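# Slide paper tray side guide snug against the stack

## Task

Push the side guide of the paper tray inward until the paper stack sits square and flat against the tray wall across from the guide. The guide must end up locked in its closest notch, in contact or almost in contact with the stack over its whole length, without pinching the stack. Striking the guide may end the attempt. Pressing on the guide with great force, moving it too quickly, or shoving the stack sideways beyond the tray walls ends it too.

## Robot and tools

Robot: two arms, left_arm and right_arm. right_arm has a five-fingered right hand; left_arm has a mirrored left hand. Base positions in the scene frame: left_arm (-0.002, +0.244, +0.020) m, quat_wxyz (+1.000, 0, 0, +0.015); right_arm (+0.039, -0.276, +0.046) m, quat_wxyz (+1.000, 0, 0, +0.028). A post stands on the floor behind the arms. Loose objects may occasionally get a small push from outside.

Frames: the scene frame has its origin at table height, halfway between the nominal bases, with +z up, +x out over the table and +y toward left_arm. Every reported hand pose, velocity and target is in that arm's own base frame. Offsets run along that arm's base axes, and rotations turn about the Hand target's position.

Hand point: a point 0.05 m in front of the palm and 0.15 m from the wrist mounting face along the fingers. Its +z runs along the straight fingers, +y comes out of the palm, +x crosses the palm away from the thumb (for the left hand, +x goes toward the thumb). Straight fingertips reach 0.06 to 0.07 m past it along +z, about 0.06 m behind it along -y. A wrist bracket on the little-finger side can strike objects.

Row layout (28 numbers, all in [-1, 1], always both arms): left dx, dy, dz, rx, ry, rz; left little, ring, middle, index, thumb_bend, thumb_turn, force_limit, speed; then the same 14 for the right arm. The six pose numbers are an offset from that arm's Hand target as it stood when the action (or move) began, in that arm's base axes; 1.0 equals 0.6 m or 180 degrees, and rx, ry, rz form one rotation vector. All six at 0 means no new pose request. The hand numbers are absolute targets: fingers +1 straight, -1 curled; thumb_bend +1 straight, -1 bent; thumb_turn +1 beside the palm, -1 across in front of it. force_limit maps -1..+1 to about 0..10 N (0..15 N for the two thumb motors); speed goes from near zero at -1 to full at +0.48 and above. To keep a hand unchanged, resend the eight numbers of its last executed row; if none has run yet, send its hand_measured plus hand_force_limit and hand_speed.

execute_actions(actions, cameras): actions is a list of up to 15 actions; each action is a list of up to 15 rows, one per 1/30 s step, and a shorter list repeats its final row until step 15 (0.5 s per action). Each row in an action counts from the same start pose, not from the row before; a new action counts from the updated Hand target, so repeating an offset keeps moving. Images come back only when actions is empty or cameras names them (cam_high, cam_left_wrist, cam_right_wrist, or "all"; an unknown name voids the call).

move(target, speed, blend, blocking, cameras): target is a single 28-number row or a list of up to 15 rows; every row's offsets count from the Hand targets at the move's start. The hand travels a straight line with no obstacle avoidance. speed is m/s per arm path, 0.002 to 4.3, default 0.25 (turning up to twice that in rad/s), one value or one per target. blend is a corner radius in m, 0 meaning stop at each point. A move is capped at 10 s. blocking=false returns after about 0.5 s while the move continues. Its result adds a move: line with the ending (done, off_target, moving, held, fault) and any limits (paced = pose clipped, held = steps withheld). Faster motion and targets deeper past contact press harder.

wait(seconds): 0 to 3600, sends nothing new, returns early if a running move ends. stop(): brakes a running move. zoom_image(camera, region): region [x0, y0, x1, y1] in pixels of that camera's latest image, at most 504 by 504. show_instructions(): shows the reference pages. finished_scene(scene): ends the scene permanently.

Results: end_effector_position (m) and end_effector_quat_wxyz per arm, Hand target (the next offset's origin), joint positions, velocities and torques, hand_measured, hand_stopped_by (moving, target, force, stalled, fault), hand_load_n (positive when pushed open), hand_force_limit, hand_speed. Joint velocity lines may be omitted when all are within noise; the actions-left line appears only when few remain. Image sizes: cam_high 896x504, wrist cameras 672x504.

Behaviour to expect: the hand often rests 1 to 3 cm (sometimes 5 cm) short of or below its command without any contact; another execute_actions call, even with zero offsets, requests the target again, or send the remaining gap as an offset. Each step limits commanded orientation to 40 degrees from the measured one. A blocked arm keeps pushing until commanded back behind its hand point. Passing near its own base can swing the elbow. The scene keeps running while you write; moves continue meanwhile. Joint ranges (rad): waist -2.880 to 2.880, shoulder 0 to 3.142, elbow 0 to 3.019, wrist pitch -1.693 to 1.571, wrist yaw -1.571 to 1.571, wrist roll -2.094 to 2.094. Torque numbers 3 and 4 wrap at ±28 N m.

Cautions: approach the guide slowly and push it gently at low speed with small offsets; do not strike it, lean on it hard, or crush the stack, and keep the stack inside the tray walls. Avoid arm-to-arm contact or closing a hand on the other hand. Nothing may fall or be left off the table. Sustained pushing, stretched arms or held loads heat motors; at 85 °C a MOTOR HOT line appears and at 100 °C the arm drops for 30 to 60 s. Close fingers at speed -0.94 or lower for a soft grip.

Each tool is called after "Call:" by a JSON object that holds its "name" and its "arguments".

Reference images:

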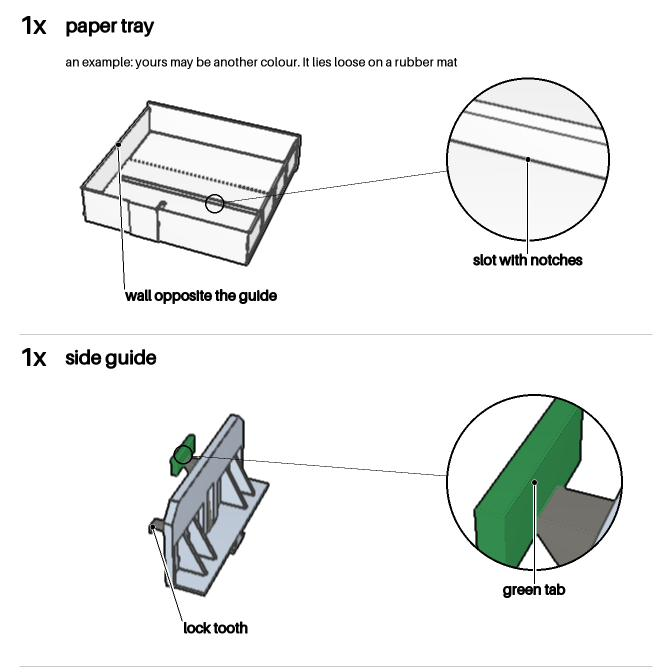

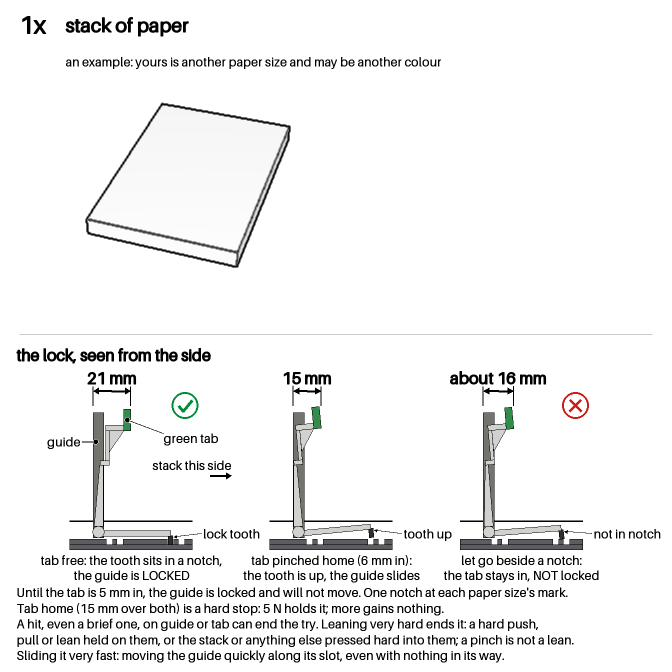

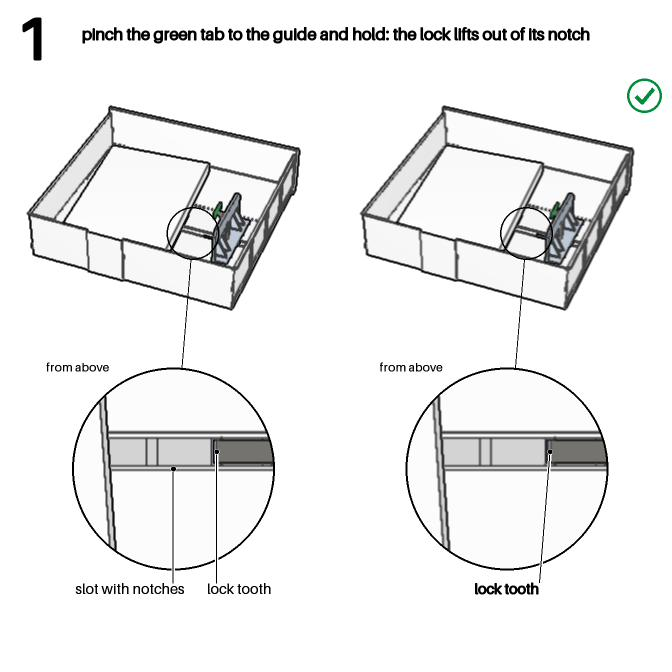

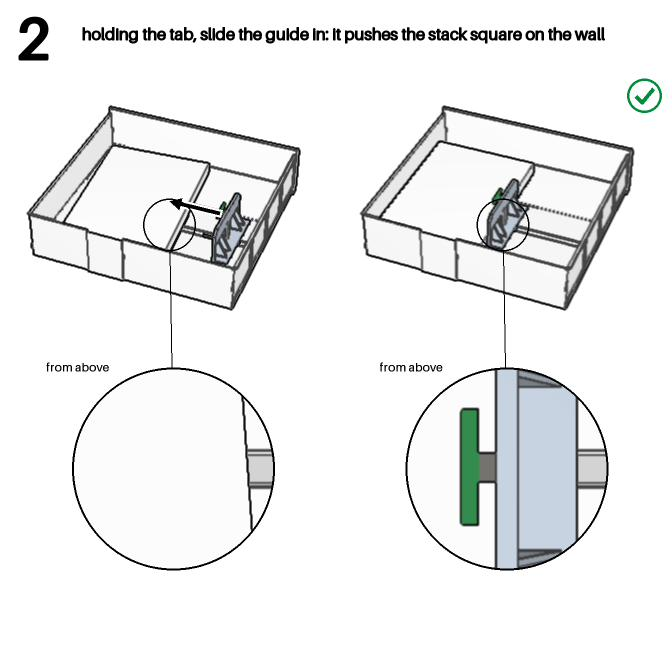

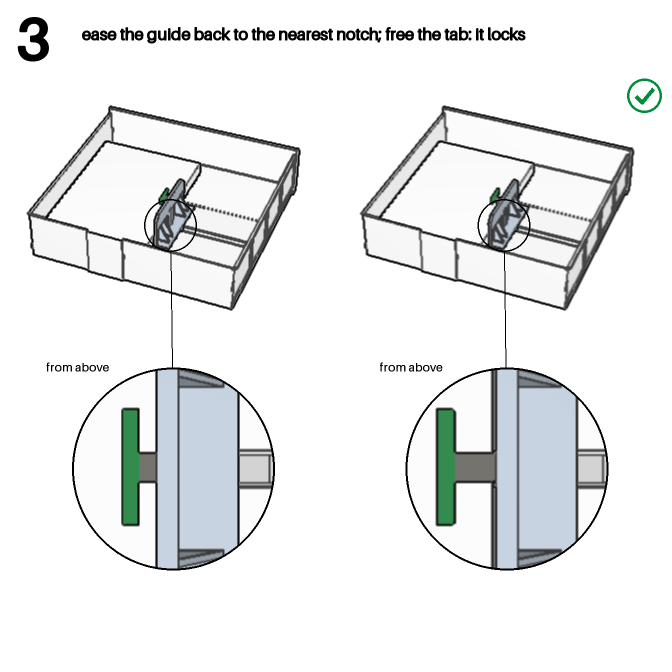

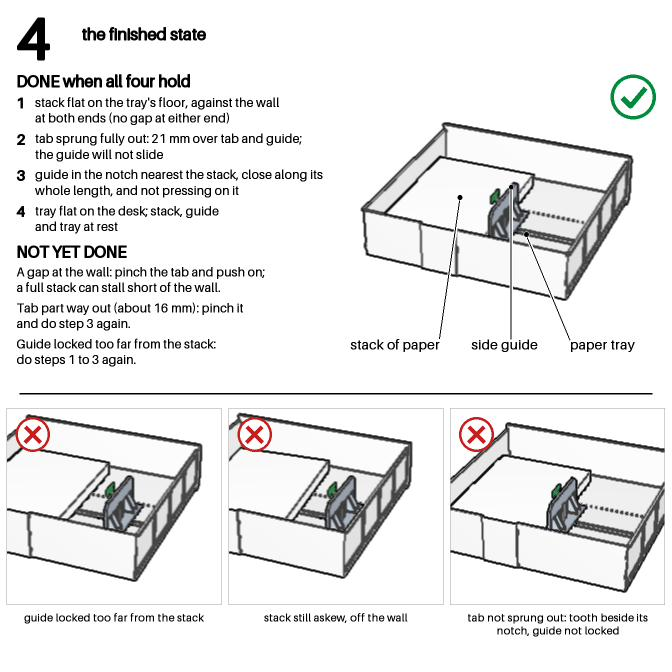

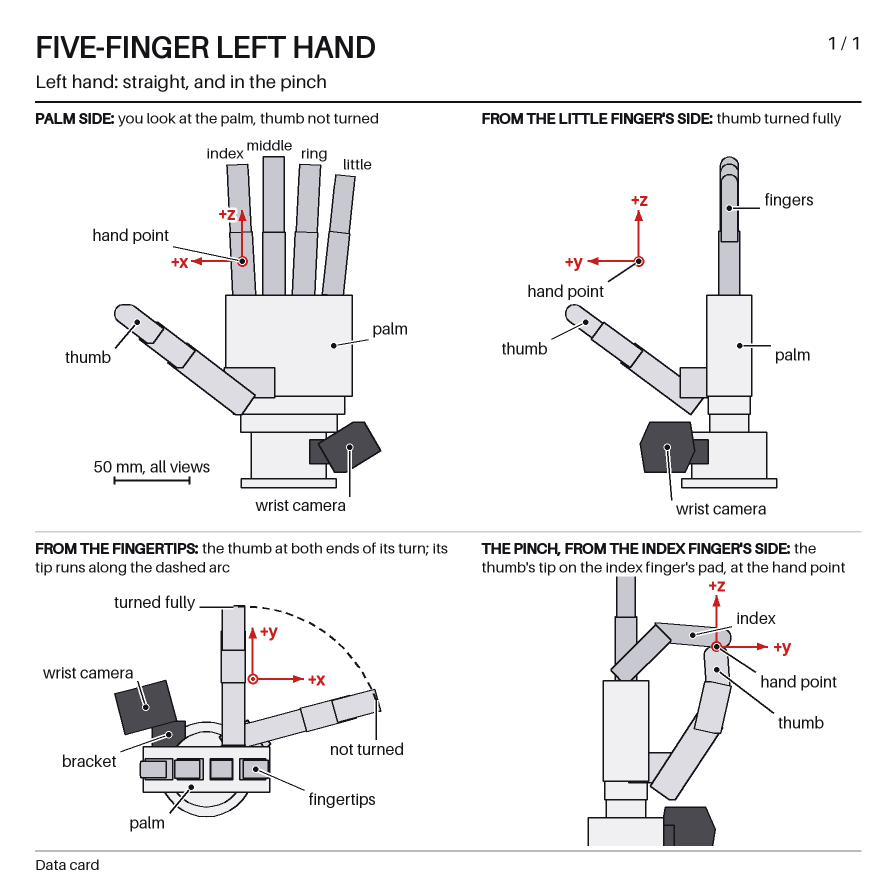

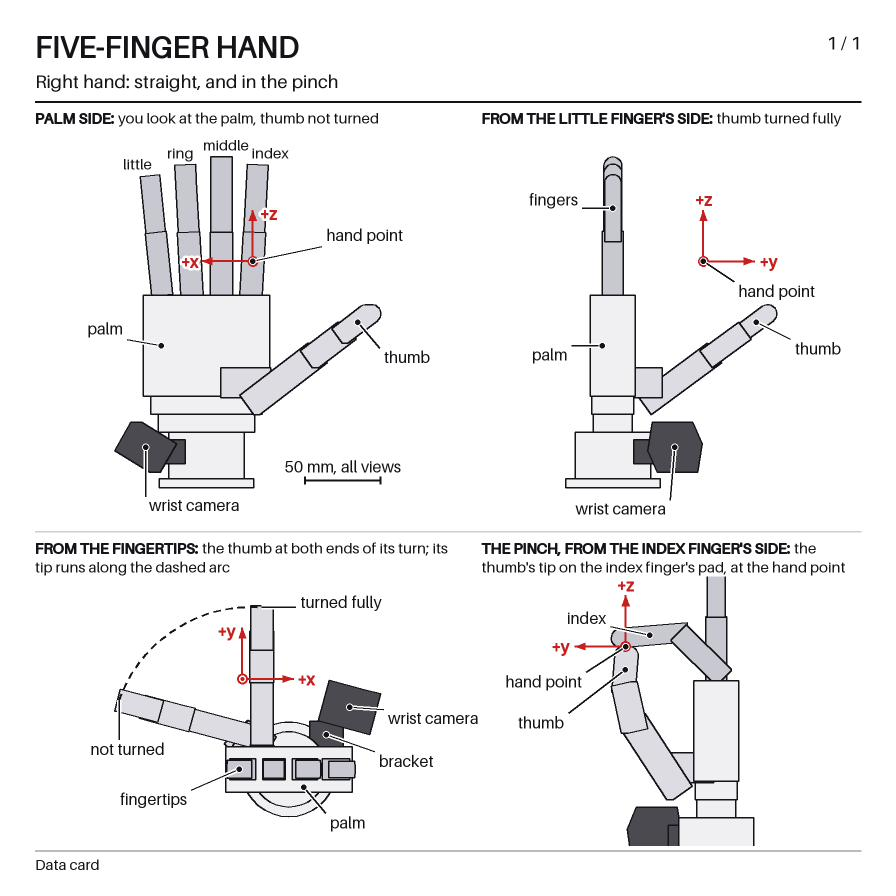

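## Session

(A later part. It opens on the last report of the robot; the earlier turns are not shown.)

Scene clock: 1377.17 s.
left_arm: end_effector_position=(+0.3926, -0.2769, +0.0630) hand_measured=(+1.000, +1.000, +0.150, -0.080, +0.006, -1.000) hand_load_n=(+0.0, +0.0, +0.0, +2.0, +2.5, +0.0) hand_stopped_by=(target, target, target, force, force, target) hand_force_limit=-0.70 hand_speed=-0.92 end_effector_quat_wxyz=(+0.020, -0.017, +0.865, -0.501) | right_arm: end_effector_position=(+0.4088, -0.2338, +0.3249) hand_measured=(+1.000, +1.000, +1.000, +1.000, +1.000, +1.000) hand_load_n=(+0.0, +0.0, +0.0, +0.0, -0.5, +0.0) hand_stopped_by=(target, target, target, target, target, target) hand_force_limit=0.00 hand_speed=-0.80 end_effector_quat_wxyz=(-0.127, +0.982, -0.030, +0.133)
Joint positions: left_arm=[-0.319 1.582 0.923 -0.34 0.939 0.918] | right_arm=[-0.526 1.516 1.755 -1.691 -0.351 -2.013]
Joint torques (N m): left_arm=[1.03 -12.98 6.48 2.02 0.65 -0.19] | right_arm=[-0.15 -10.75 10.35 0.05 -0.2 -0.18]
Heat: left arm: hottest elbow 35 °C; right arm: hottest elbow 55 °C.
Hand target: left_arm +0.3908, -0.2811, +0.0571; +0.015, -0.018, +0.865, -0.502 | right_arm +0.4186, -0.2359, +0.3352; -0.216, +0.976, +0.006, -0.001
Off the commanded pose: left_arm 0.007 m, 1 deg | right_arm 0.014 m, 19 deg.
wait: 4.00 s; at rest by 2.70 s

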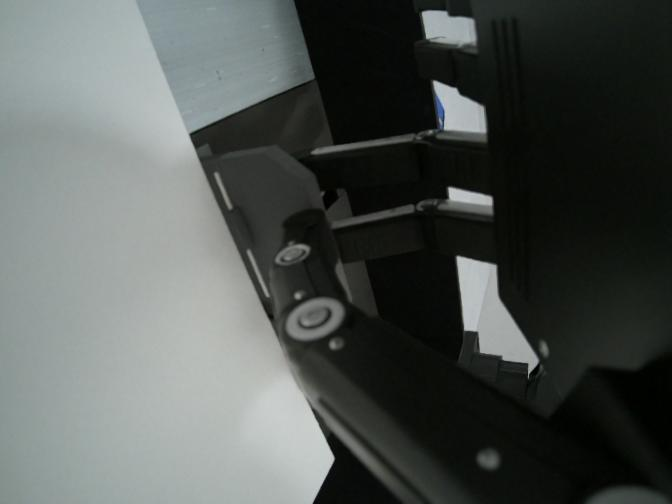

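Call:
{"name": "execute_actions", "arguments": {"actions": [[[0,-0.0025,0,0,0,0,1,1,0.15,-0.25,0.0,-1,-0.7,-0.92,0,0,0,0,0,0,1,1,1,1,1,1,0,-0.8]]], "cameras": ["cam_high","cam_left_wrist"]}}

Call:
{"name": "zoom_image", "arguments": {"camera": "cam_high", "region": [345, 190, 425, 270]}}

Scene clock: 1383.10 s.
left_arm: end_effector_position=(+0.3924, -0.2769, +0.0630) hand_measured=(+1.000, +1.000, +0.150, -0.080, +0.006, -1.000) hand_load_n=(-0.5, +0.0, +0.0, +2.0, +2.0, +0.0) hand_stopped_by=(target, target, target, force, force, target) hand_force_limit=-0.70 hand_speed=-0.92 end_effector_quat_wxyz=(+0.019, -0.018, +0.865, -0.501) | right_arm: end_effector_position=(+0.4088, -0.2338, +0.3249) hand_measured=(+1.000, +1.000, +1.000, +1.000, +1.000, +1.000) hand_load_n=(+0.0, +0.0, +0.0, +0.0, +0.0, +0.0) hand_stopped_by=(target, target, target, target, target, target) hand_force_limit=0.00 hand_speed=-0.80 end_effector_quat_wxyz=(-0.127, +0.982, -0.030, +0.133)
Joint positions: left_arm=[-0.319 1.582 0.923 -0.34 0.939 0.915] | right_arm=[-0.526 1.516 1.755 -1.691 -0.351 -2.013]
Joint torques (N m): left_arm=[0.79 -12.81 6.53 2.13 0.57 -0.19] | right_arm=[-0.21 -10.81 10.35 0.08 -0.19 -0.17]
Heat: left arm: hottest elbow 35 °C; right arm: hottest elbow 55 °C.
Hand target: left_arm +0.3908, -0.2826, +0.0571; +0.015, -0.017, +0.865, -0.502 | right_arm +0.4186, -0.2359, +0.3352; -0.216, +0.976, +0.006, -0.001
Off the commanded pose: left_arm 0.008 m, 0 deg | right_arm 0.014 m, 19 deg.
joint sent to its limit (right arm) — joint 4 (wrist pitch), lower limit. The joint targets are off in orientation, not in position.

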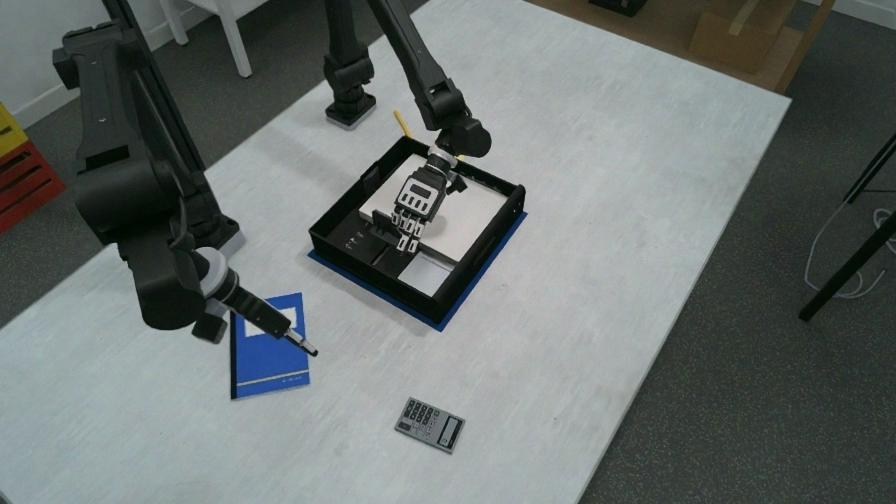

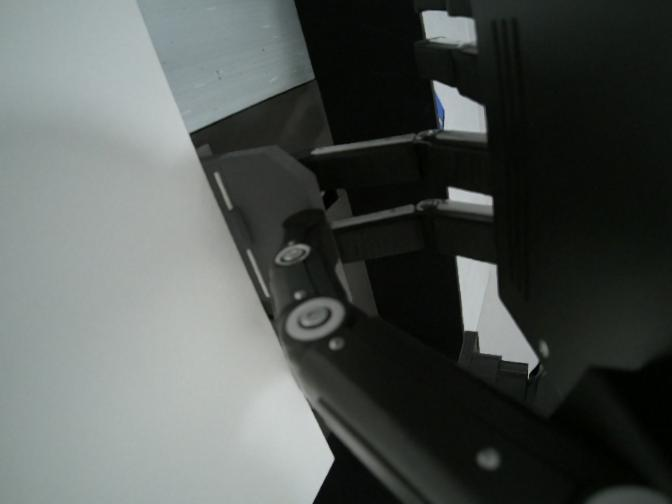

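Scaled by 6.300 from the camera's image (finer frame: 1280x720).

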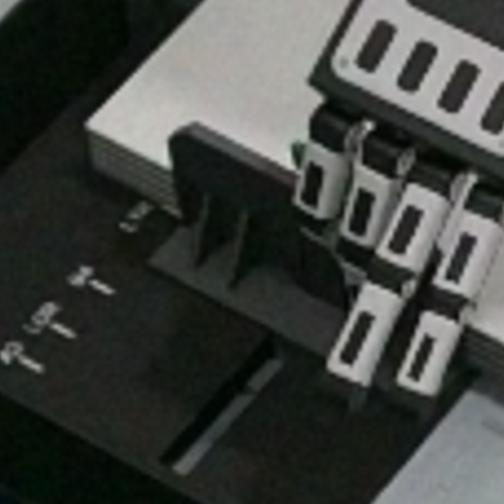

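Call:
{"name": "execute_actions", "arguments": {"actions": [[[0,-0.0025,0,0,0,0,1,1,0.15,-0.25,0.0,-1,-0.7,-0.92,0,0,0,0,0,0,1,1,1,1,1,1,0,-0.8]]], "cameras": []}}

Call:
{"name": "execute_actions", "arguments": {"actions": [[[0,-0.0025,0,0,0,0,1,1,0.15,-0.25,0.0,-1,-0.7,-0.92,0,0,0,0,0,0,1,1,1,1,1,1,0,-0.8]]], "cameras": ["cam_left_wrist"]}}

Scene clock: 1386.97 s.
left_arm: end_effector_position=(+0.3924, -0.2775, +0.0632) hand_measured=(+1.000, +1.000, +0.150, -0.080, +0.006, -1.000) hand_load_n=(+0.0, +0.0, +0.0, +1.5, +2.0, +0.5) hand_stopped_by=(target, target, target, force, force, target) hand_force_limit=-0.70 hand_speed=-0.92 end_effector_quat_wxyz=(+0.019, -0.020, +0.865, -0.501) | right_arm: end_effector_position=(+0.4088, -0.2338, +0.3249) hand_measured=(+1.000, +1.000, +1.000, +1.000, +1.000, +1.000) hand_load_n=(+0.0, +0.0, +0.0, +0.0, +0.0, +0.0) hand_stopped_by=(target, target, target, target, target, target) hand_force_limit=0.00 hand_speed=-0.80 end_effector_quat_wxyz=(-0.127, +0.982, -0.030, +0.133)
Joint positions: left_arm=[-0.32 1.582 0.923 -0.338 0.937 0.909] | right_arm=[-0.526 1.516 1.755 -1.691 -0.351 -2.013]
Joint torques (N m): left_arm=[0.73 -12.81 6.53 2.19 0.56 -0.18] | right_arm=[-0.15 -10.64 10.37 0.06 -0.19 -0.17]
Heat: left arm: hottest elbow 35 °C; right arm: hottest elbow 55 °C.
Hand target: left_arm +0.3909, -0.2841, +0.0571; +0.015, -0.018, +0.865, -0.502 | right_arm +0.4186, -0.2359, +0.3352; -0.216, +0.976, +0.006, -0.001
Off the commanded pose: left_arm 0.009 m, 0 deg | right_arm 0.014 m, 19 deg.
joint sent to its limit (right arm) — joint 4 (wrist pitch), lower limit. The joint targets are off in orientation, not in position.

Scene clock: 1387.67 s.
left_arm: end_effector_position=(+0.3921, -0.2781, +0.0630) hand_measured=(+1.000, +1.000, +0.150, -0.080, +0.006, -1.000) hand_load_n=(+0.0, +0.0, +0.0, +1.5, +2.0, +0.5) hand_stopped_by=(target, target, target, force, force, target) hand_force_limit=-0.70 hand_speed=-0.92 end_effector_quat_wxyz=(+0.018, -0.021, +0.865, -0.501) | right_arm: end_effector_position=(+0.4088, -0.2338, +0.3249) hand_measured=(+1.000, +1.000, +1.000, +1.000, +1.000, +1.000) hand_load_n=(+0.0, +0.0, +0.0, +0.0, +0.0, +0.0) hand_stopped_by=(target, target, target, target, target, target) hand_force_limit=0.00 hand_speed=-0.80 end_effector_quat_wxyz=(-0.127, +0.982, -0.030, +0.133)
Joint positions: left_arm=[-0.321 1.583 0.923 -0.336 0.935 0.904] | right_arm=[-0.526 1.516 1.755 -1.691 -0.351 -2.013]
Joint torques (N m): left_arm=[0.56 -12.75 6.64 2.3 0.56 -0.18] | right_arm=[-0.21 -10.7 10.36 0.06 -0.2 -0.17]
Heat: left arm: hottest elbow 35 °C; right arm: hottest elbow 55 °C.
Hand target: left_arm +0.3910, -0.2855, +0.0569; +0.015, -0.018, +0.865, -0.502 | right_arm +0.4186, -0.2359, +0.3352; -0.216, +0.976, +0.006, -0.001
Off the commanded pose: left_arm 0.010 m, 1 deg | right_arm 0.014 m, 19 deg.
joint sent to its limit (right arm) — joint 4 (wrist pitch), lower limit. The joint targets are off in orientation, not in position.

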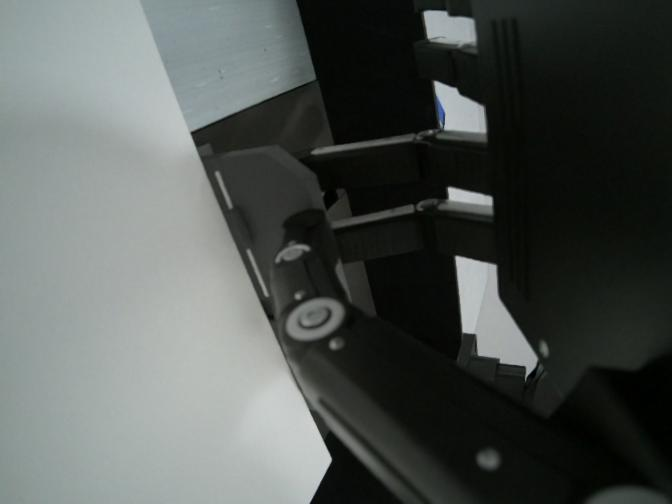

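Call:
{"name": "execute_actions", "arguments": {"actions": [[[0,-0.0025,0,0,0,0,1,1,0.15,-0.25,0.0,-1,-0.7,-0.92,0,0,0,0,0,0,1,1,1,1,1,1,0,-0.8]]], "cameras": []}}

Call:
{"name": "execute_actions", "arguments": {"actions": [[[0,-0.0025,0,0,0,0,1,1,0.15,-0.25,0.0,-1,-0.7,-0.92,0,0,0,0,0,0,1,1,1,1,1,1,0,-0.8]]], "cameras": ["cam_high","cam_left_wrist"]}}

Call:
{"name": "zoom_image", "arguments": {"camera": "cam_high", "region": [345, 190, 425, 270]}}

Scene clock: 1392.23 s.
left_arm: end_effector_position=(+0.3923, -0.2784, +0.0631) hand_measured=(+1.000, +1.000, +0.150, -0.080, +0.006, -1.000) hand_load_n=(+0.0, +0.0, +0.0, +1.5, +2.0, +0.5) hand_stopped_by=(target, target, target, force, force, target) hand_force_limit=-0.70 hand_speed=-0.92 end_effector_quat_wxyz=(+0.018, -0.023, +0.865, -0.500) | right_arm: end_effector_position=(+0.4088, -0.2338, +0.3249) hand_measured=(+1.000, +1.000, +1.000, +1.000, +1.000, +1.000) hand_load_n=(+0.0, +0.0, +0.0, +0.0, +0.0, +0.0) hand_stopped_by=(target, target, target, target, target, target) hand_force_limit=0.00 hand_speed=-0.80 end_effector_quat_wxyz=(-0.127, +0.982, -0.030, +0.133)
Joint positions: left_arm=[-0.322 1.583 0.923 -0.334 0.933 0.898] | right_arm=[-0.526 1.516 1.755 -1.691 -0.351 -2.013]
Joint torques (N m): left_arm=[0.26 -12.69 6.68 2.43 0.56 -0.18] | right_arm=[-0.15 -10.75 10.36 0.06 -0.2 -0.17]
Heat: left arm: hottest elbow 35 °C; right arm: hottest elbow 55 °C.
Hand target: left_arm +0.3910, -0.2871, +0.0569; +0.015, -0.018, +0.865, -0.502 | right_arm +0.4186, -0.2359, +0.3352; -0.216, +0.976, +0.006, -0.001
Off the commanded pose: left_arm 0.011 m, 1 deg | right_arm 0.014 m, 19 deg.
joint sent to its limit (right arm) — joint 4 (wrist pitch), lower limit. The joint targets are off in orientation, not in position.

Scene clock: 1392.93 s.
left_arm: end_effector_position=(+0.3921, -0.2803, +0.0631) hand_measured=(+1.000, +1.000, +0.150, -0.080, +0.006, -1.000) hand_load_n=(+0.0, +0.0, +0.0, +1.5, +2.0, +0.5) hand_stopped_by=(target, target, target, force, force, target) hand_force_limit=-0.70 hand_speed=-0.92 end_effector_quat_wxyz=(+0.018, -0.022, +0.865, -0.501) | right_arm: end_effector_position=(+0.4088, -0.2338, +0.3249) hand_measured=(+1.000, +1.000, +1.000, +1.000, +1.000, +1.000) hand_load_n=(+0.0, +0.0, +0.0, +0.0, +0.0, +0.0) hand_stopped_by=(target, target, target, target, target, target) hand_force_limit=0.00 hand_speed=-0.80 end_effector_quat_wxyz=(-0.127, +0.982, -0.030, +0.133)
Joint positions: left_arm=[-0.326 1.583 0.923 -0.329 0.931 0.894] | right_arm=[-0.526 1.516 1.755 -1.691 -0.351 -2.013]
Joint torques (N m): left_arm=[0.38 -12.75 6.72 2.33 0.57 -0.18] | right_arm=[-0.15 -10.75 10.36 0.05 -0.2 -0.17]
Heat: left arm: hottest elbow 35 °C; right arm: hottest elbow 56 °C.
Hand target: left_arm +0.3909, -0.2886, +0.0570; +0.015, -0.018, +0.865, -0.502 | right_arm +0.4186, -0.2359, +0.3352; -0.216, +0.976, +0.006, -0.001
Off the commanded pose: left_arm 0.010 m, 1 deg | right_arm 0.014 m, 19 deg.
joint sent to its limit (right arm) — joint 4 (wrist pitch), lower limit. The joint targets are off in orientation, not in position.

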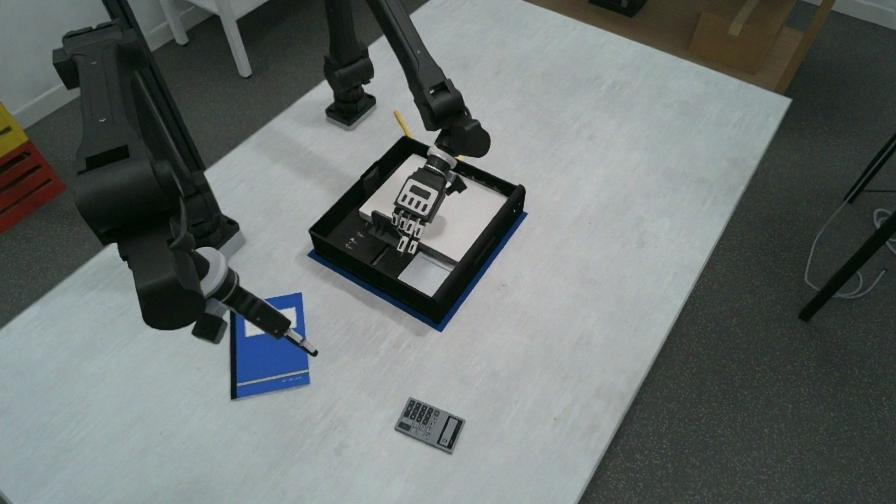

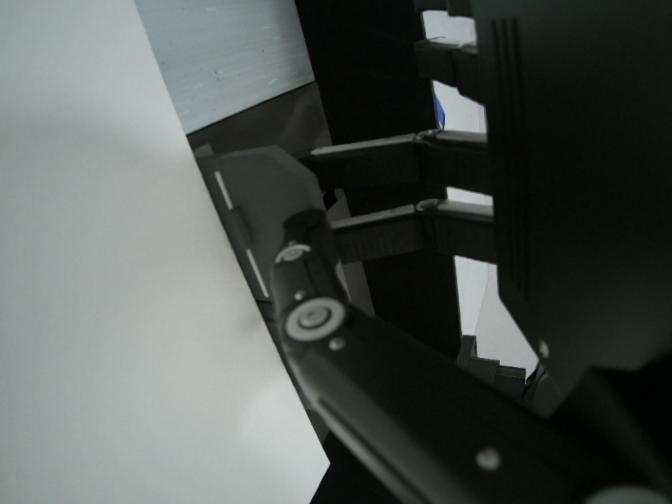

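Scaled by 6.300 from the camera's image (finer frame: 1280x720).

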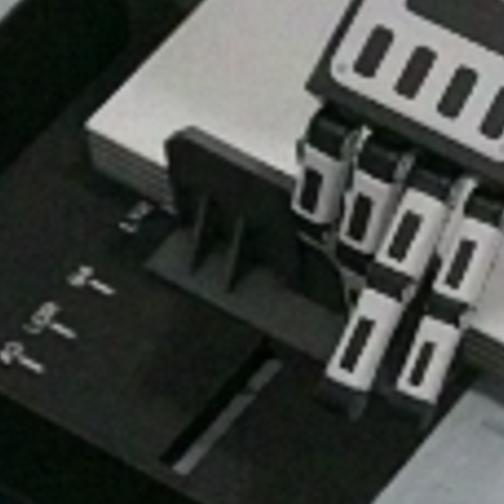

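Call:
{"name": "zoom_image", "arguments": {"camera": "cam_left_wrist", "region": [180, 120, 400, 480]}}

Scaled by 1.400 from the camera's image (finer frame: 960x720).

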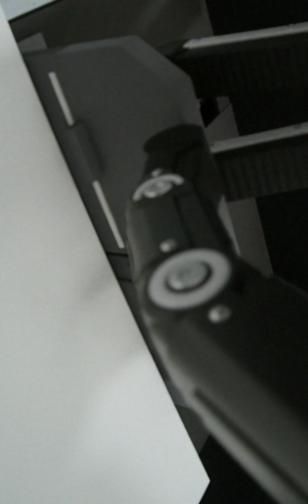

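Call:
{"name": "execute_actions", "arguments": {"actions": [[[0,-0.0025,0,0,0,0,1,1,0.15,-0.25,0.0,-1,-0.7,-0.92,0,0,0,0,0,0,1,1,1,1,1,1,0,-0.8]]], "cameras": []}}

Call:
{"name": "execute_actions", "arguments": {"actions": [[[0,-0.0025,0,0,0,0,1,1,0.15,-0.25,0.0,-1,-0.7,-0.92,0,0,0,0,0,0,1,1,1,1,1,1,0,-0.8]]], "cameras": ["cam_high","cam_left_wrist"]}}

Call:
{"name": "zoom_image", "arguments": {"camera": "cam_high", "region": [345, 190, 425, 270]}}

Scene clock: 1400.33 s.
left_arm: end_effector_position=(+0.3924, -0.2803, +0.0632) hand_measured=(+1.000, +1.000, +0.150, -0.080, +0.006, -1.000) hand_load_n=(+0.0, +0.0, +0.0, +1.5, +2.0, +1.0) hand_stopped_by=(target, target, target, force, force, target) hand_force_limit=-0.70 hand_speed=-0.92 end_effector_quat_wxyz=(+0.018, -0.024, +0.865, -0.500) | right_arm: end_effector_position=(+0.4088, -0.2338, +0.3249) hand_measured=(+1.000, +1.000, +1.000, +1.000, +1.000, +1.000) hand_load_n=(+0.0, +0.0, +0.0, +0.0, +0.0, +0.0) hand_stopped_by=(target, target, target, target, target, target) hand_force_limit=0.00 hand_speed=-0.80 end_effector_quat_wxyz=(-0.127, +0.982, -0.030, +0.133)
Joint positions: left_arm=[-0.326 1.583 0.923 -0.327 0.93 0.889] | right_arm=[-0.526 1.516 1.755 -1.691 -0.351 -2.013]
Joint torques (N m): left_arm=[0.09 -12.57 6.76 2.39 0.56 -0.17] | right_arm=[-0.21 -10.81 10.36 0.06 -0.2 -0.17]
Heat: left arm: hottest elbow 35 °C; right arm: hottest elbow 56 °C.
Hand target: left_arm +0.3909, -0.2901, +0.0569; +0.015, -0.018, +0.865, -0.502 | right_arm +0.4186, -0.2359, +0.3352; -0.216, +0.976, +0.006, -0.001
Off the commanded pose: left_arm 0.012 m, 1 deg | right_arm 0.014 m, 19 deg.
joint sent to its limit (right arm) — joint 4 (wrist pitch), lower limit. The joint targets are off in orientation, not in position.

Scene clock: 1401.03 s.
left_arm: end_effector_position=(+0.3924, -0.2805, +0.0633) hand_measured=(+1.000, +1.000, +0.150, -0.080, +0.006, -1.000) hand_load_n=(+0.0, +0.0, +0.0, +1.0, +2.0, +1.0) hand_stopped_by=(target, target, target, force, force, target) hand_force_limit=-0.70 hand_speed=-0.92 end_effector_quat_wxyz=(+0.018, -0.026, +0.865, -0.500) | right_arm: end_effector_position=(+0.4088, -0.2338, +0.3249) hand_measured=(+1.000, +1.000, +1.000, +1.000, +1.000, +1.000) hand_load_n=(-0.5, +0.0, +0.0, +0.0, +0.0, +0.0) hand_stopped_by=(target, target, target, target, target, target) hand_force_limit=0.00 hand_speed=-0.80 end_effector_quat_wxyz=(-0.127, +0.982, -0.030, +0.133)
Joint positions: left_arm=[-0.327 1.583 0.923 -0.325 0.928 0.884] | right_arm=[-0.526 1.516 1.755 -1.691 -0.351 -2.013]
Joint torques (N m): left_arm=[-0.03 -12.57 6.82 2.47 0.55 -0.15] | right_arm=[-0.21 -10.64 10.37 0.08 -0.2 -0.17]
Heat: left arm: hottest elbow 35 °C; right arm: hottest elbow 56 °C.
Hand target: left_arm +0.3909, -0.2916, +0.0570; +0.015, -0.018, +0.865, -0.502 | right_arm +0.4186, -0.2359, +0.3352; -0.216, +0.976, +0.006, -0.001
Off the commanded pose: left_arm 0.013 m, 1 deg | right_arm 0.014 m, 19 deg.
joint sent to its limit (right arm) — joint 4 (wrist pitch), lower limit. The joint targets are off in orientation, not in position.

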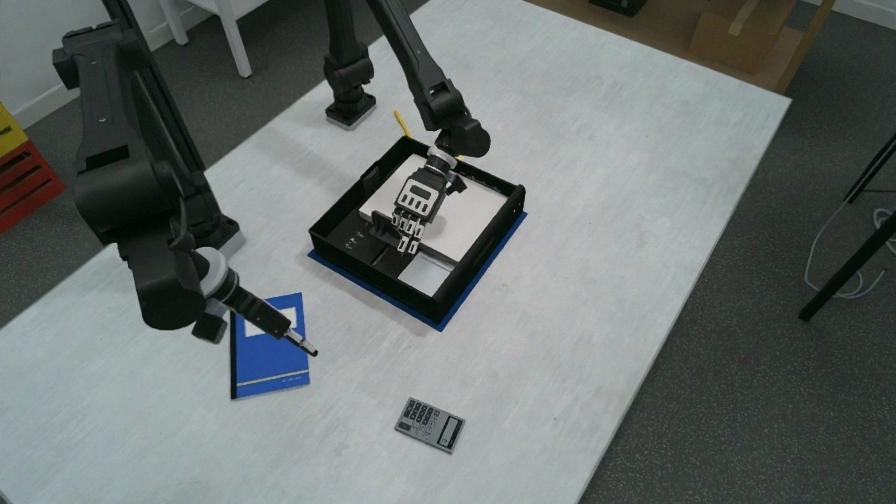

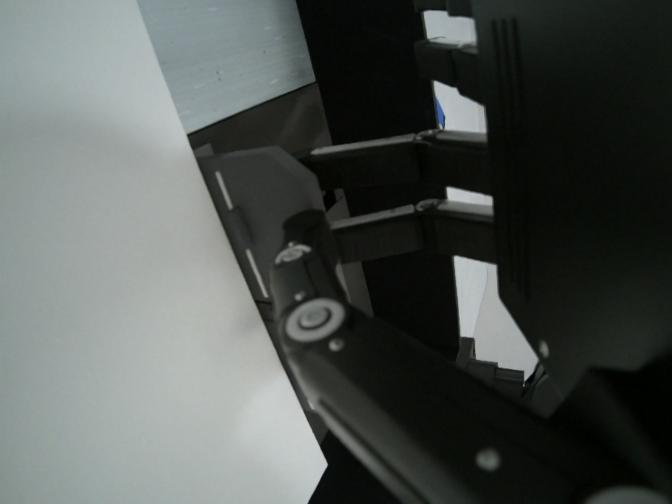

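Scaled by 6.300 from the camera's image (finer frame: 1280x720).

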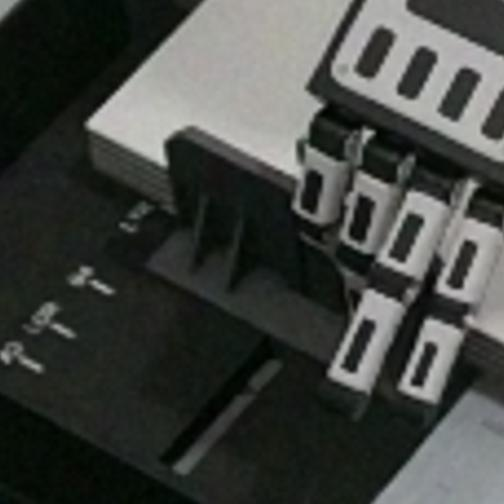

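Call:
{"name": "execute_actions", "arguments": {"actions": [[[0,0.006,0,0,0,0,1,1,0.15,-0.25,0.0,-1,-0.7,-0.92,0,0,0,0,0,0,1,1,1,1,1,1,0,-0.8]],[[0,0,0,0,0,0,1,1,0.15,-0.25,0.7,-1,-0.7,-0.85,0,0,0,0,0,0,1,1,1,1,1,1,0,-0.8]]], "cameras": []}}

Call:
{"name": "wait", "arguments": {"seconds": 2.5, "cameras": ["cam_high","cam_left_wrist"]}}

Call:
{"name": "zoom_image", "arguments": {"camera": "cam_left_wrist", "region": [180, 120, 400, 480]}}

Scene clock: 1410.87 s.
left_arm: end_effector_position=(+0.3923, -0.2815, +0.0637) hand_measured=(+1.000, +1.000, +0.150, -0.080, +0.700, -1.000) hand_load_n=(+0.0, +0.0, +0.0, +0.0, +0.0, +0.0) hand_stopped_by=(target, target, target, force, target, target) hand_force_limit=-0.70 hand_speed=-0.85 end_effector_quat_wxyz=(+0.018, -0.025, +0.865, -0.501) | right_arm: end_effector_position=(+0.4088, -0.2338, +0.3249) hand_measured=(+1.000, +1.000, +1.000, +1.000, +1.000, +1.000) hand_load_n=(+0.0, -0.5, +0.0, +0.0, +0.0, +0.0) hand_stopped_by=(target, target, target, target, target, target) hand_force_limit=0.00 hand_speed=-0.80 end_effector_quat_wxyz=(-0.127, +0.982, -0.030, +0.133)
Joint positions: left_arm=[-0.328 1.583 0.923 -0.323 0.93 0.884] | right_arm=[-0.526 1.516 1.755 -1.691 -0.351 -2.013]
Joint torques (N m): left_arm=[0.67 -12.57 6.68 2.04 0.64 -0.07] | right_arm=[-0.26 -10.7 10.35 0.05 -0.2 -0.17]
Heat: left arm: hottest elbow 35 °C; right arm: hottest elbow 56 °C.
Hand target: left_arm +0.3909, -0.2880, +0.0569; +0.015, -0.018, +0.865, -0.502 | right_arm +0.4186, -0.2359, +0.3352; -0.216, +0.976, +0.006, -0.001
Off the commanded pose: left_arm 0.009 m, 1 deg | right_arm 0.014 m, 19 deg.
joint sent to its limit (right arm) — joint 4 (wrist pitch), lower limit. The joint targets are off in orientation, not in position.

Scene clock: 1413.37 s.
left_arm: end_effector_position=(+0.3923, -0.2815, +0.0637) hand_measured=(+1.000, +1.000, +0.150, -0.080, +0.700, -1.000) hand_load_n=(+0.0, +0.0, +0.0, +0.0, +0.0, +0.0) hand_stopped_by=(target, target, target, force, target, target) hand_force_limit=-0.70 hand_speed=-0.85 end_effector_quat_wxyz=(+0.018, -0.025, +0.865, -0.501) | right_arm: end_effector_position=(+0.4088, -0.2338, +0.3249) hand_measured=(+1.000, +1.000, +1.000, +1.000, +1.000, +1.000) hand_load_n=(+0.0, +0.0, +0.0, +0.0, +0.0, +0.0) hand_stopped_by=(target, target, target, target, target, target) hand_force_limit=0.00 hand_speed=-0.80 end_effector_quat_wxyz=(-0.127, +0.982, -0.030, +0.133)
Joint positions: left_arm=[-0.328 1.583 0.923 -0.323 0.93 0.884] | right_arm=[-0.526 1.516 1.755 -1.691 -0.351 -2.013]
Joint torques (N m): left_arm=[0.62 -12.69 6.69 2.02 0.65 -0.07] | right_arm=[-0.15 -10.7 10.36 0.05 -0.2 -0.18]
Heat: left arm: hottest elbow 35 °C; right arm: hottest elbow 56 °C.
Hand target: left_arm +0.3909, -0.2880, +0.0569; +0.015, -0.018, +0.865, -0.502 | right_arm +0.4186, -0.2359, +0.3352; -0.216, +0.976, +0.006, -0.001
Off the commanded pose: left_arm 0.009 m, 1 deg | right_arm 0.014 m, 19 deg.
wait: 2.50 s; at rest by 0.17 s

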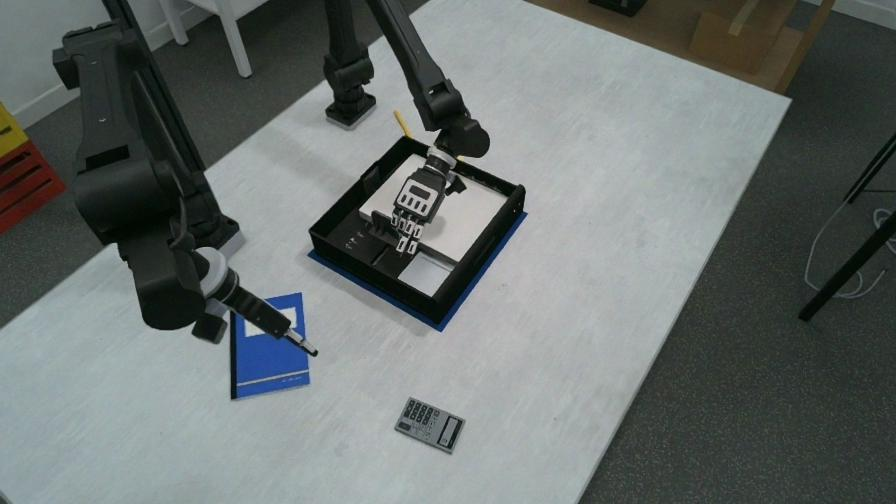

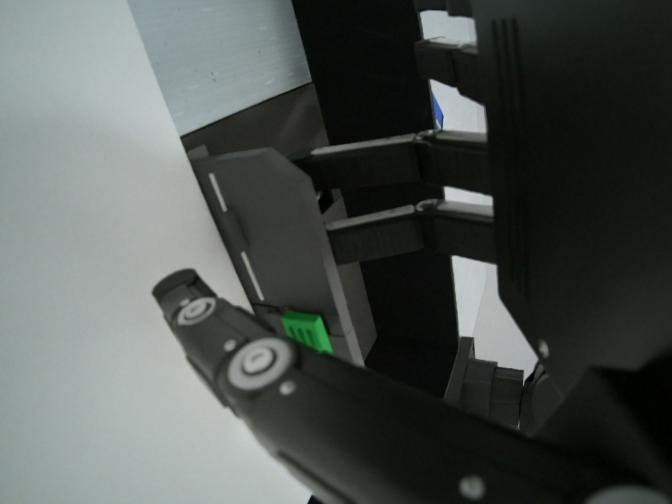

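Scaled by 1.400 from the camera's image (finer frame: 960x720).

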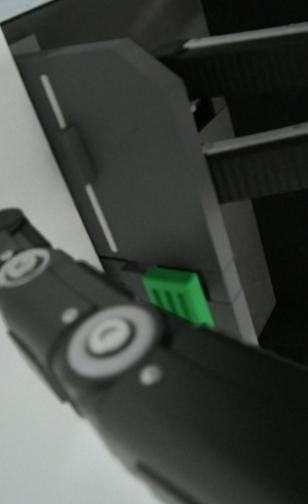

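Call:
{"name": "execute_actions", "arguments": {"actions": [[[0,0,0,0,0,0,1,1,0.4,0.4,1.0,-1,-0.7,-0.85,0,0,0,0,0,0,1,1,1,1,1,1,0,-0.8]],[[0,0,0.0,0,0,0,1,1,0.4,0.4,1.0,-1,-0.7,-0.85,0,0,0,0,0,0,1,1,1,1,1,1,0,-0.8]]], "cameras": ["cam_left_wrist"]}}

Call:
{"name": "zoom_image", "arguments": {"camera": "cam_left_wrist", "region": [120, 60, 420, 400]}}

Scene clock: 1419.67 s.
left_arm: end_effector_position=(+0.3923, -0.2815, +0.0637) hand_measured=(+1.000, +1.000, +0.400, +0.400, +1.000, -1.000) hand_load_n=(+0.0, -0.5, +0.0, +0.0, +0.0, +0.0) hand_stopped_by=(target, target, target, target, target, target) hand_force_limit=-0.70 hand_speed=-0.85 end_effector_quat_wxyz=(+0.018, -0.025, +0.865, -0.501) | right_arm: end_effector_position=(+0.4088, -0.2338, +0.3249) hand_measured=(+1.000, +1.000, +1.000, +1.000, +1.000, +1.000) hand_load_n=(+0.0, +0.0, +0.0, +0.0, -0.5, +0.0) hand_stopped_by=(target, target, target, target, target, target) hand_force_limit=0.00 hand_speed=-0.80 end_effector_quat_wxyz=(-0.127, +0.982, -0.030, +0.133)
Joint positions: left_arm=[-0.328 1.583 0.923 -0.323 0.93 0.884] | right_arm=[-0.526 1.516 1.755 -1.691 -0.351 -2.013]
Joint torques (N m): left_arm=[0.56 -12.75 6.69 2.06 0.65 -0.07] | right_arm=[-0.26 -10.87 10.35 0.06 -0.19 -0.17]
Heat: left arm: hottest elbow 35 °C; right arm: hottest elbow 56 °C.
Hand target: left_arm +0.3909, -0.2880, +0.0569; +0.015, -0.018, +0.865, -0.502 | right_arm +0.4186, -0.2359, +0.3352; -0.216, +0.976, +0.006, -0.001
Off the commanded pose: left_arm 0.009 m, 1 deg | right_arm 0.014 m, 19 deg.
joint sent to its limit (right arm) — joint 4 (wrist pitch), lower limit. The joint targets are off in orientation, not in position.

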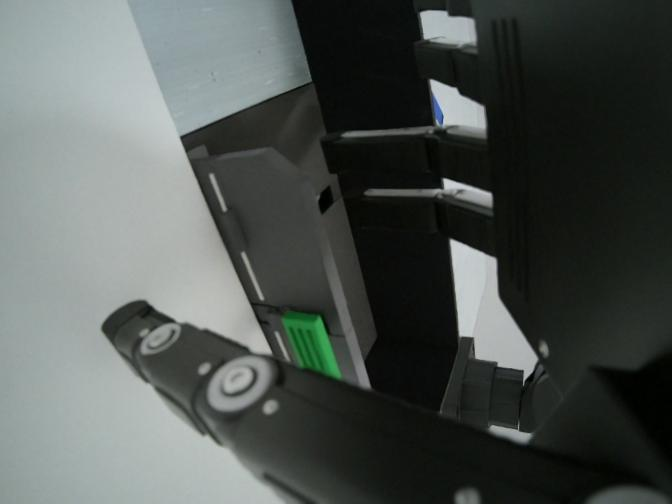

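Scaled by 1.482 from the camera's image (finer frame: 960x720).

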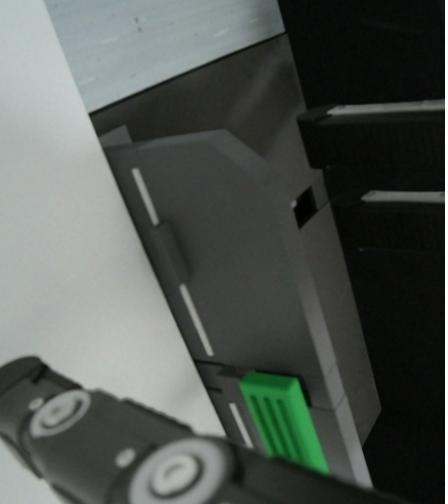

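Call:
{"name": "move", "arguments": {"target": [[0,0.006,0.06,0,0,0,1,1,0.4,0.4,1.0,-1,-0.7,-0.85,0,0,0,0,0,0,1,1,1,1,1,1,0,-0.8],[0,0.006,0.2,0,0,0,1,1,0.4,0.4,1.0,-1,-0.7,-0.85,0,0,0,0,0,0,1,1,1,1,1,1,0,-0.8]], "speed": [0.04, 0.08], "blend": 0.01, "cameras": ["cam_high","cam_left_wrist"]}}

Call:
{"name": "zoom_image", "arguments": {"camera": "cam_left_wrist", "region": [100, 60, 500, 500]}}

Call:
{"name": "zoom_image", "arguments": {"camera": "cam_high", "region": [345, 190, 425, 270]}}

Scene clock: 1430.43 s.
left_arm: end_effector_position=(+0.3836, -0.2791, +0.1627) hand_measured=(+1.000, +1.000, +0.400, +0.400, +1.000, -1.000) hand_load_n=(+0.0, +0.0, +0.0, +0.0, +0.0, +0.0) hand_stopped_by=(target, target, target, target, target, target) hand_force_limit=-0.70 hand_speed=-0.85 end_effector_quat_wxyz=(+0.006, -0.031, +0.867, -0.498) | right_arm: end_effector_position=(+0.4088, -0.2338, +0.3249) hand_measured=(+1.000, +1.000, +1.000, +1.000, +1.000, +1.000) hand_load_n=(+0.0, +0.0, -0.5, +0.0, +0.0, -0.5) hand_stopped_by=(target, target, target, target, target, target) hand_force_limit=0.00 hand_speed=-0.80 end_effector_quat_wxyz=(-0.127, +0.982, -0.030, +0.133)
Joint positions: left_arm=[-0.328 1.435 1.059 -0.634 0.934 0.884] | right_arm=[-0.526 1.516 1.755 -1.691 -0.351 -2.013]
Joint torques (N m): left_arm=[1.14 -12.86 10.66 0.66 0.69 0.01] | right_arm=[-0.15 -10.7 10.37 0.05 -0.19 -0.16]
Heat: left arm: hottest elbow 35 °C; right arm: hottest elbow 56 °C.
Hand target: left_arm +0.3909, -0.2843, +0.1770; +0.015, -0.018, +0.865, -0.502 | right_arm +0.4186, -0.2359, +0.3352; -0.216, +0.976, +0.006, -0.001
Off the commanded pose: left_arm 0.017 m, 2 deg | right_arm 0.014 m, 19 deg.
joint sent to its limit (right arm) — joint 4 (wrist pitch), lower limit. The joint targets are off in orientation, not in position.
move: off_target (left_arm)

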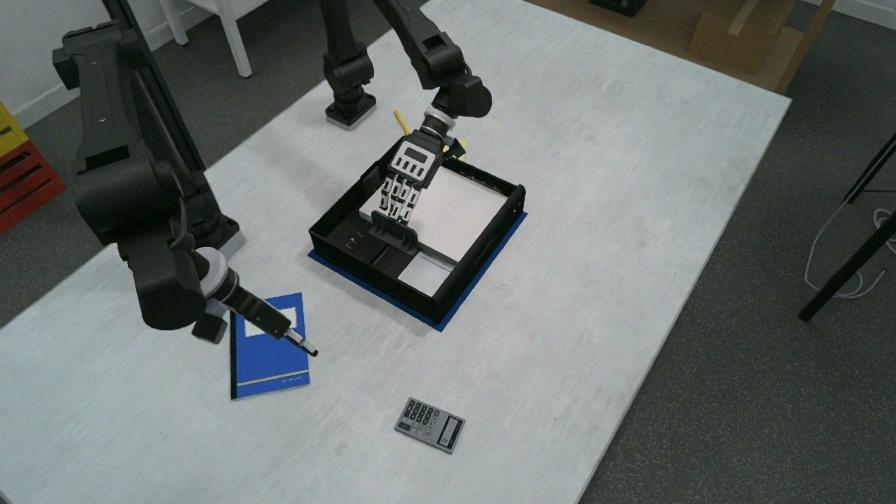

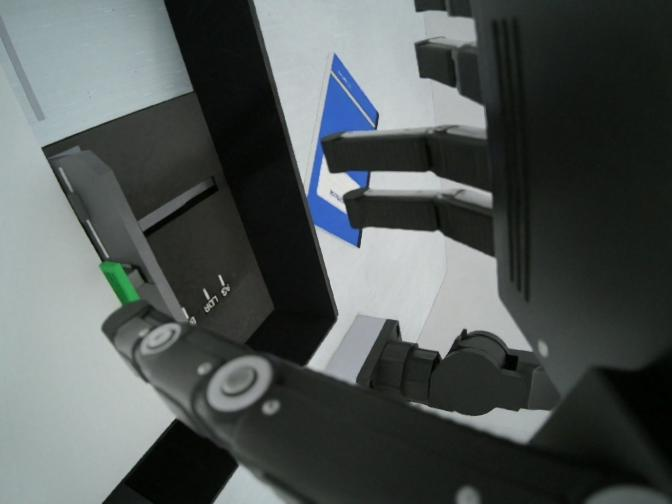

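Scaled by 1.145 from the camera's image (finer frame: 960x720).

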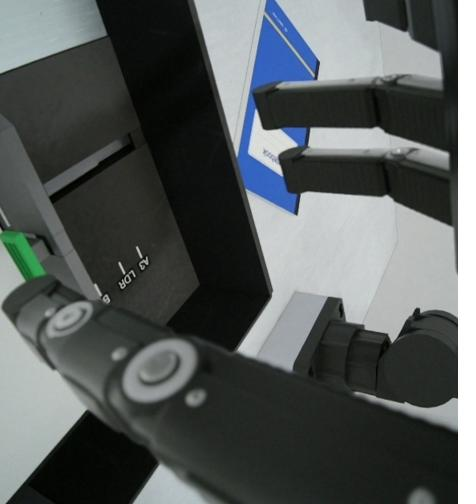

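Scaled by 6.300 from the camera's image (finer frame: 1280x720).

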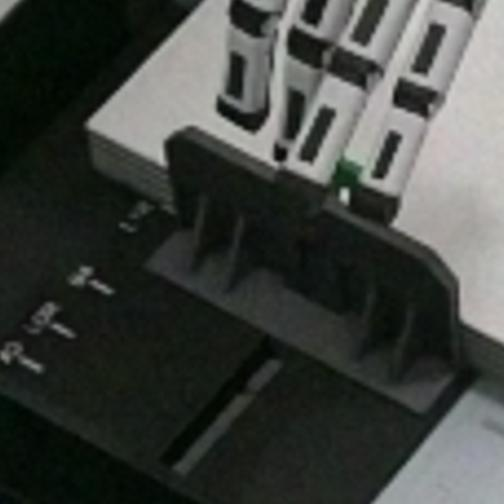

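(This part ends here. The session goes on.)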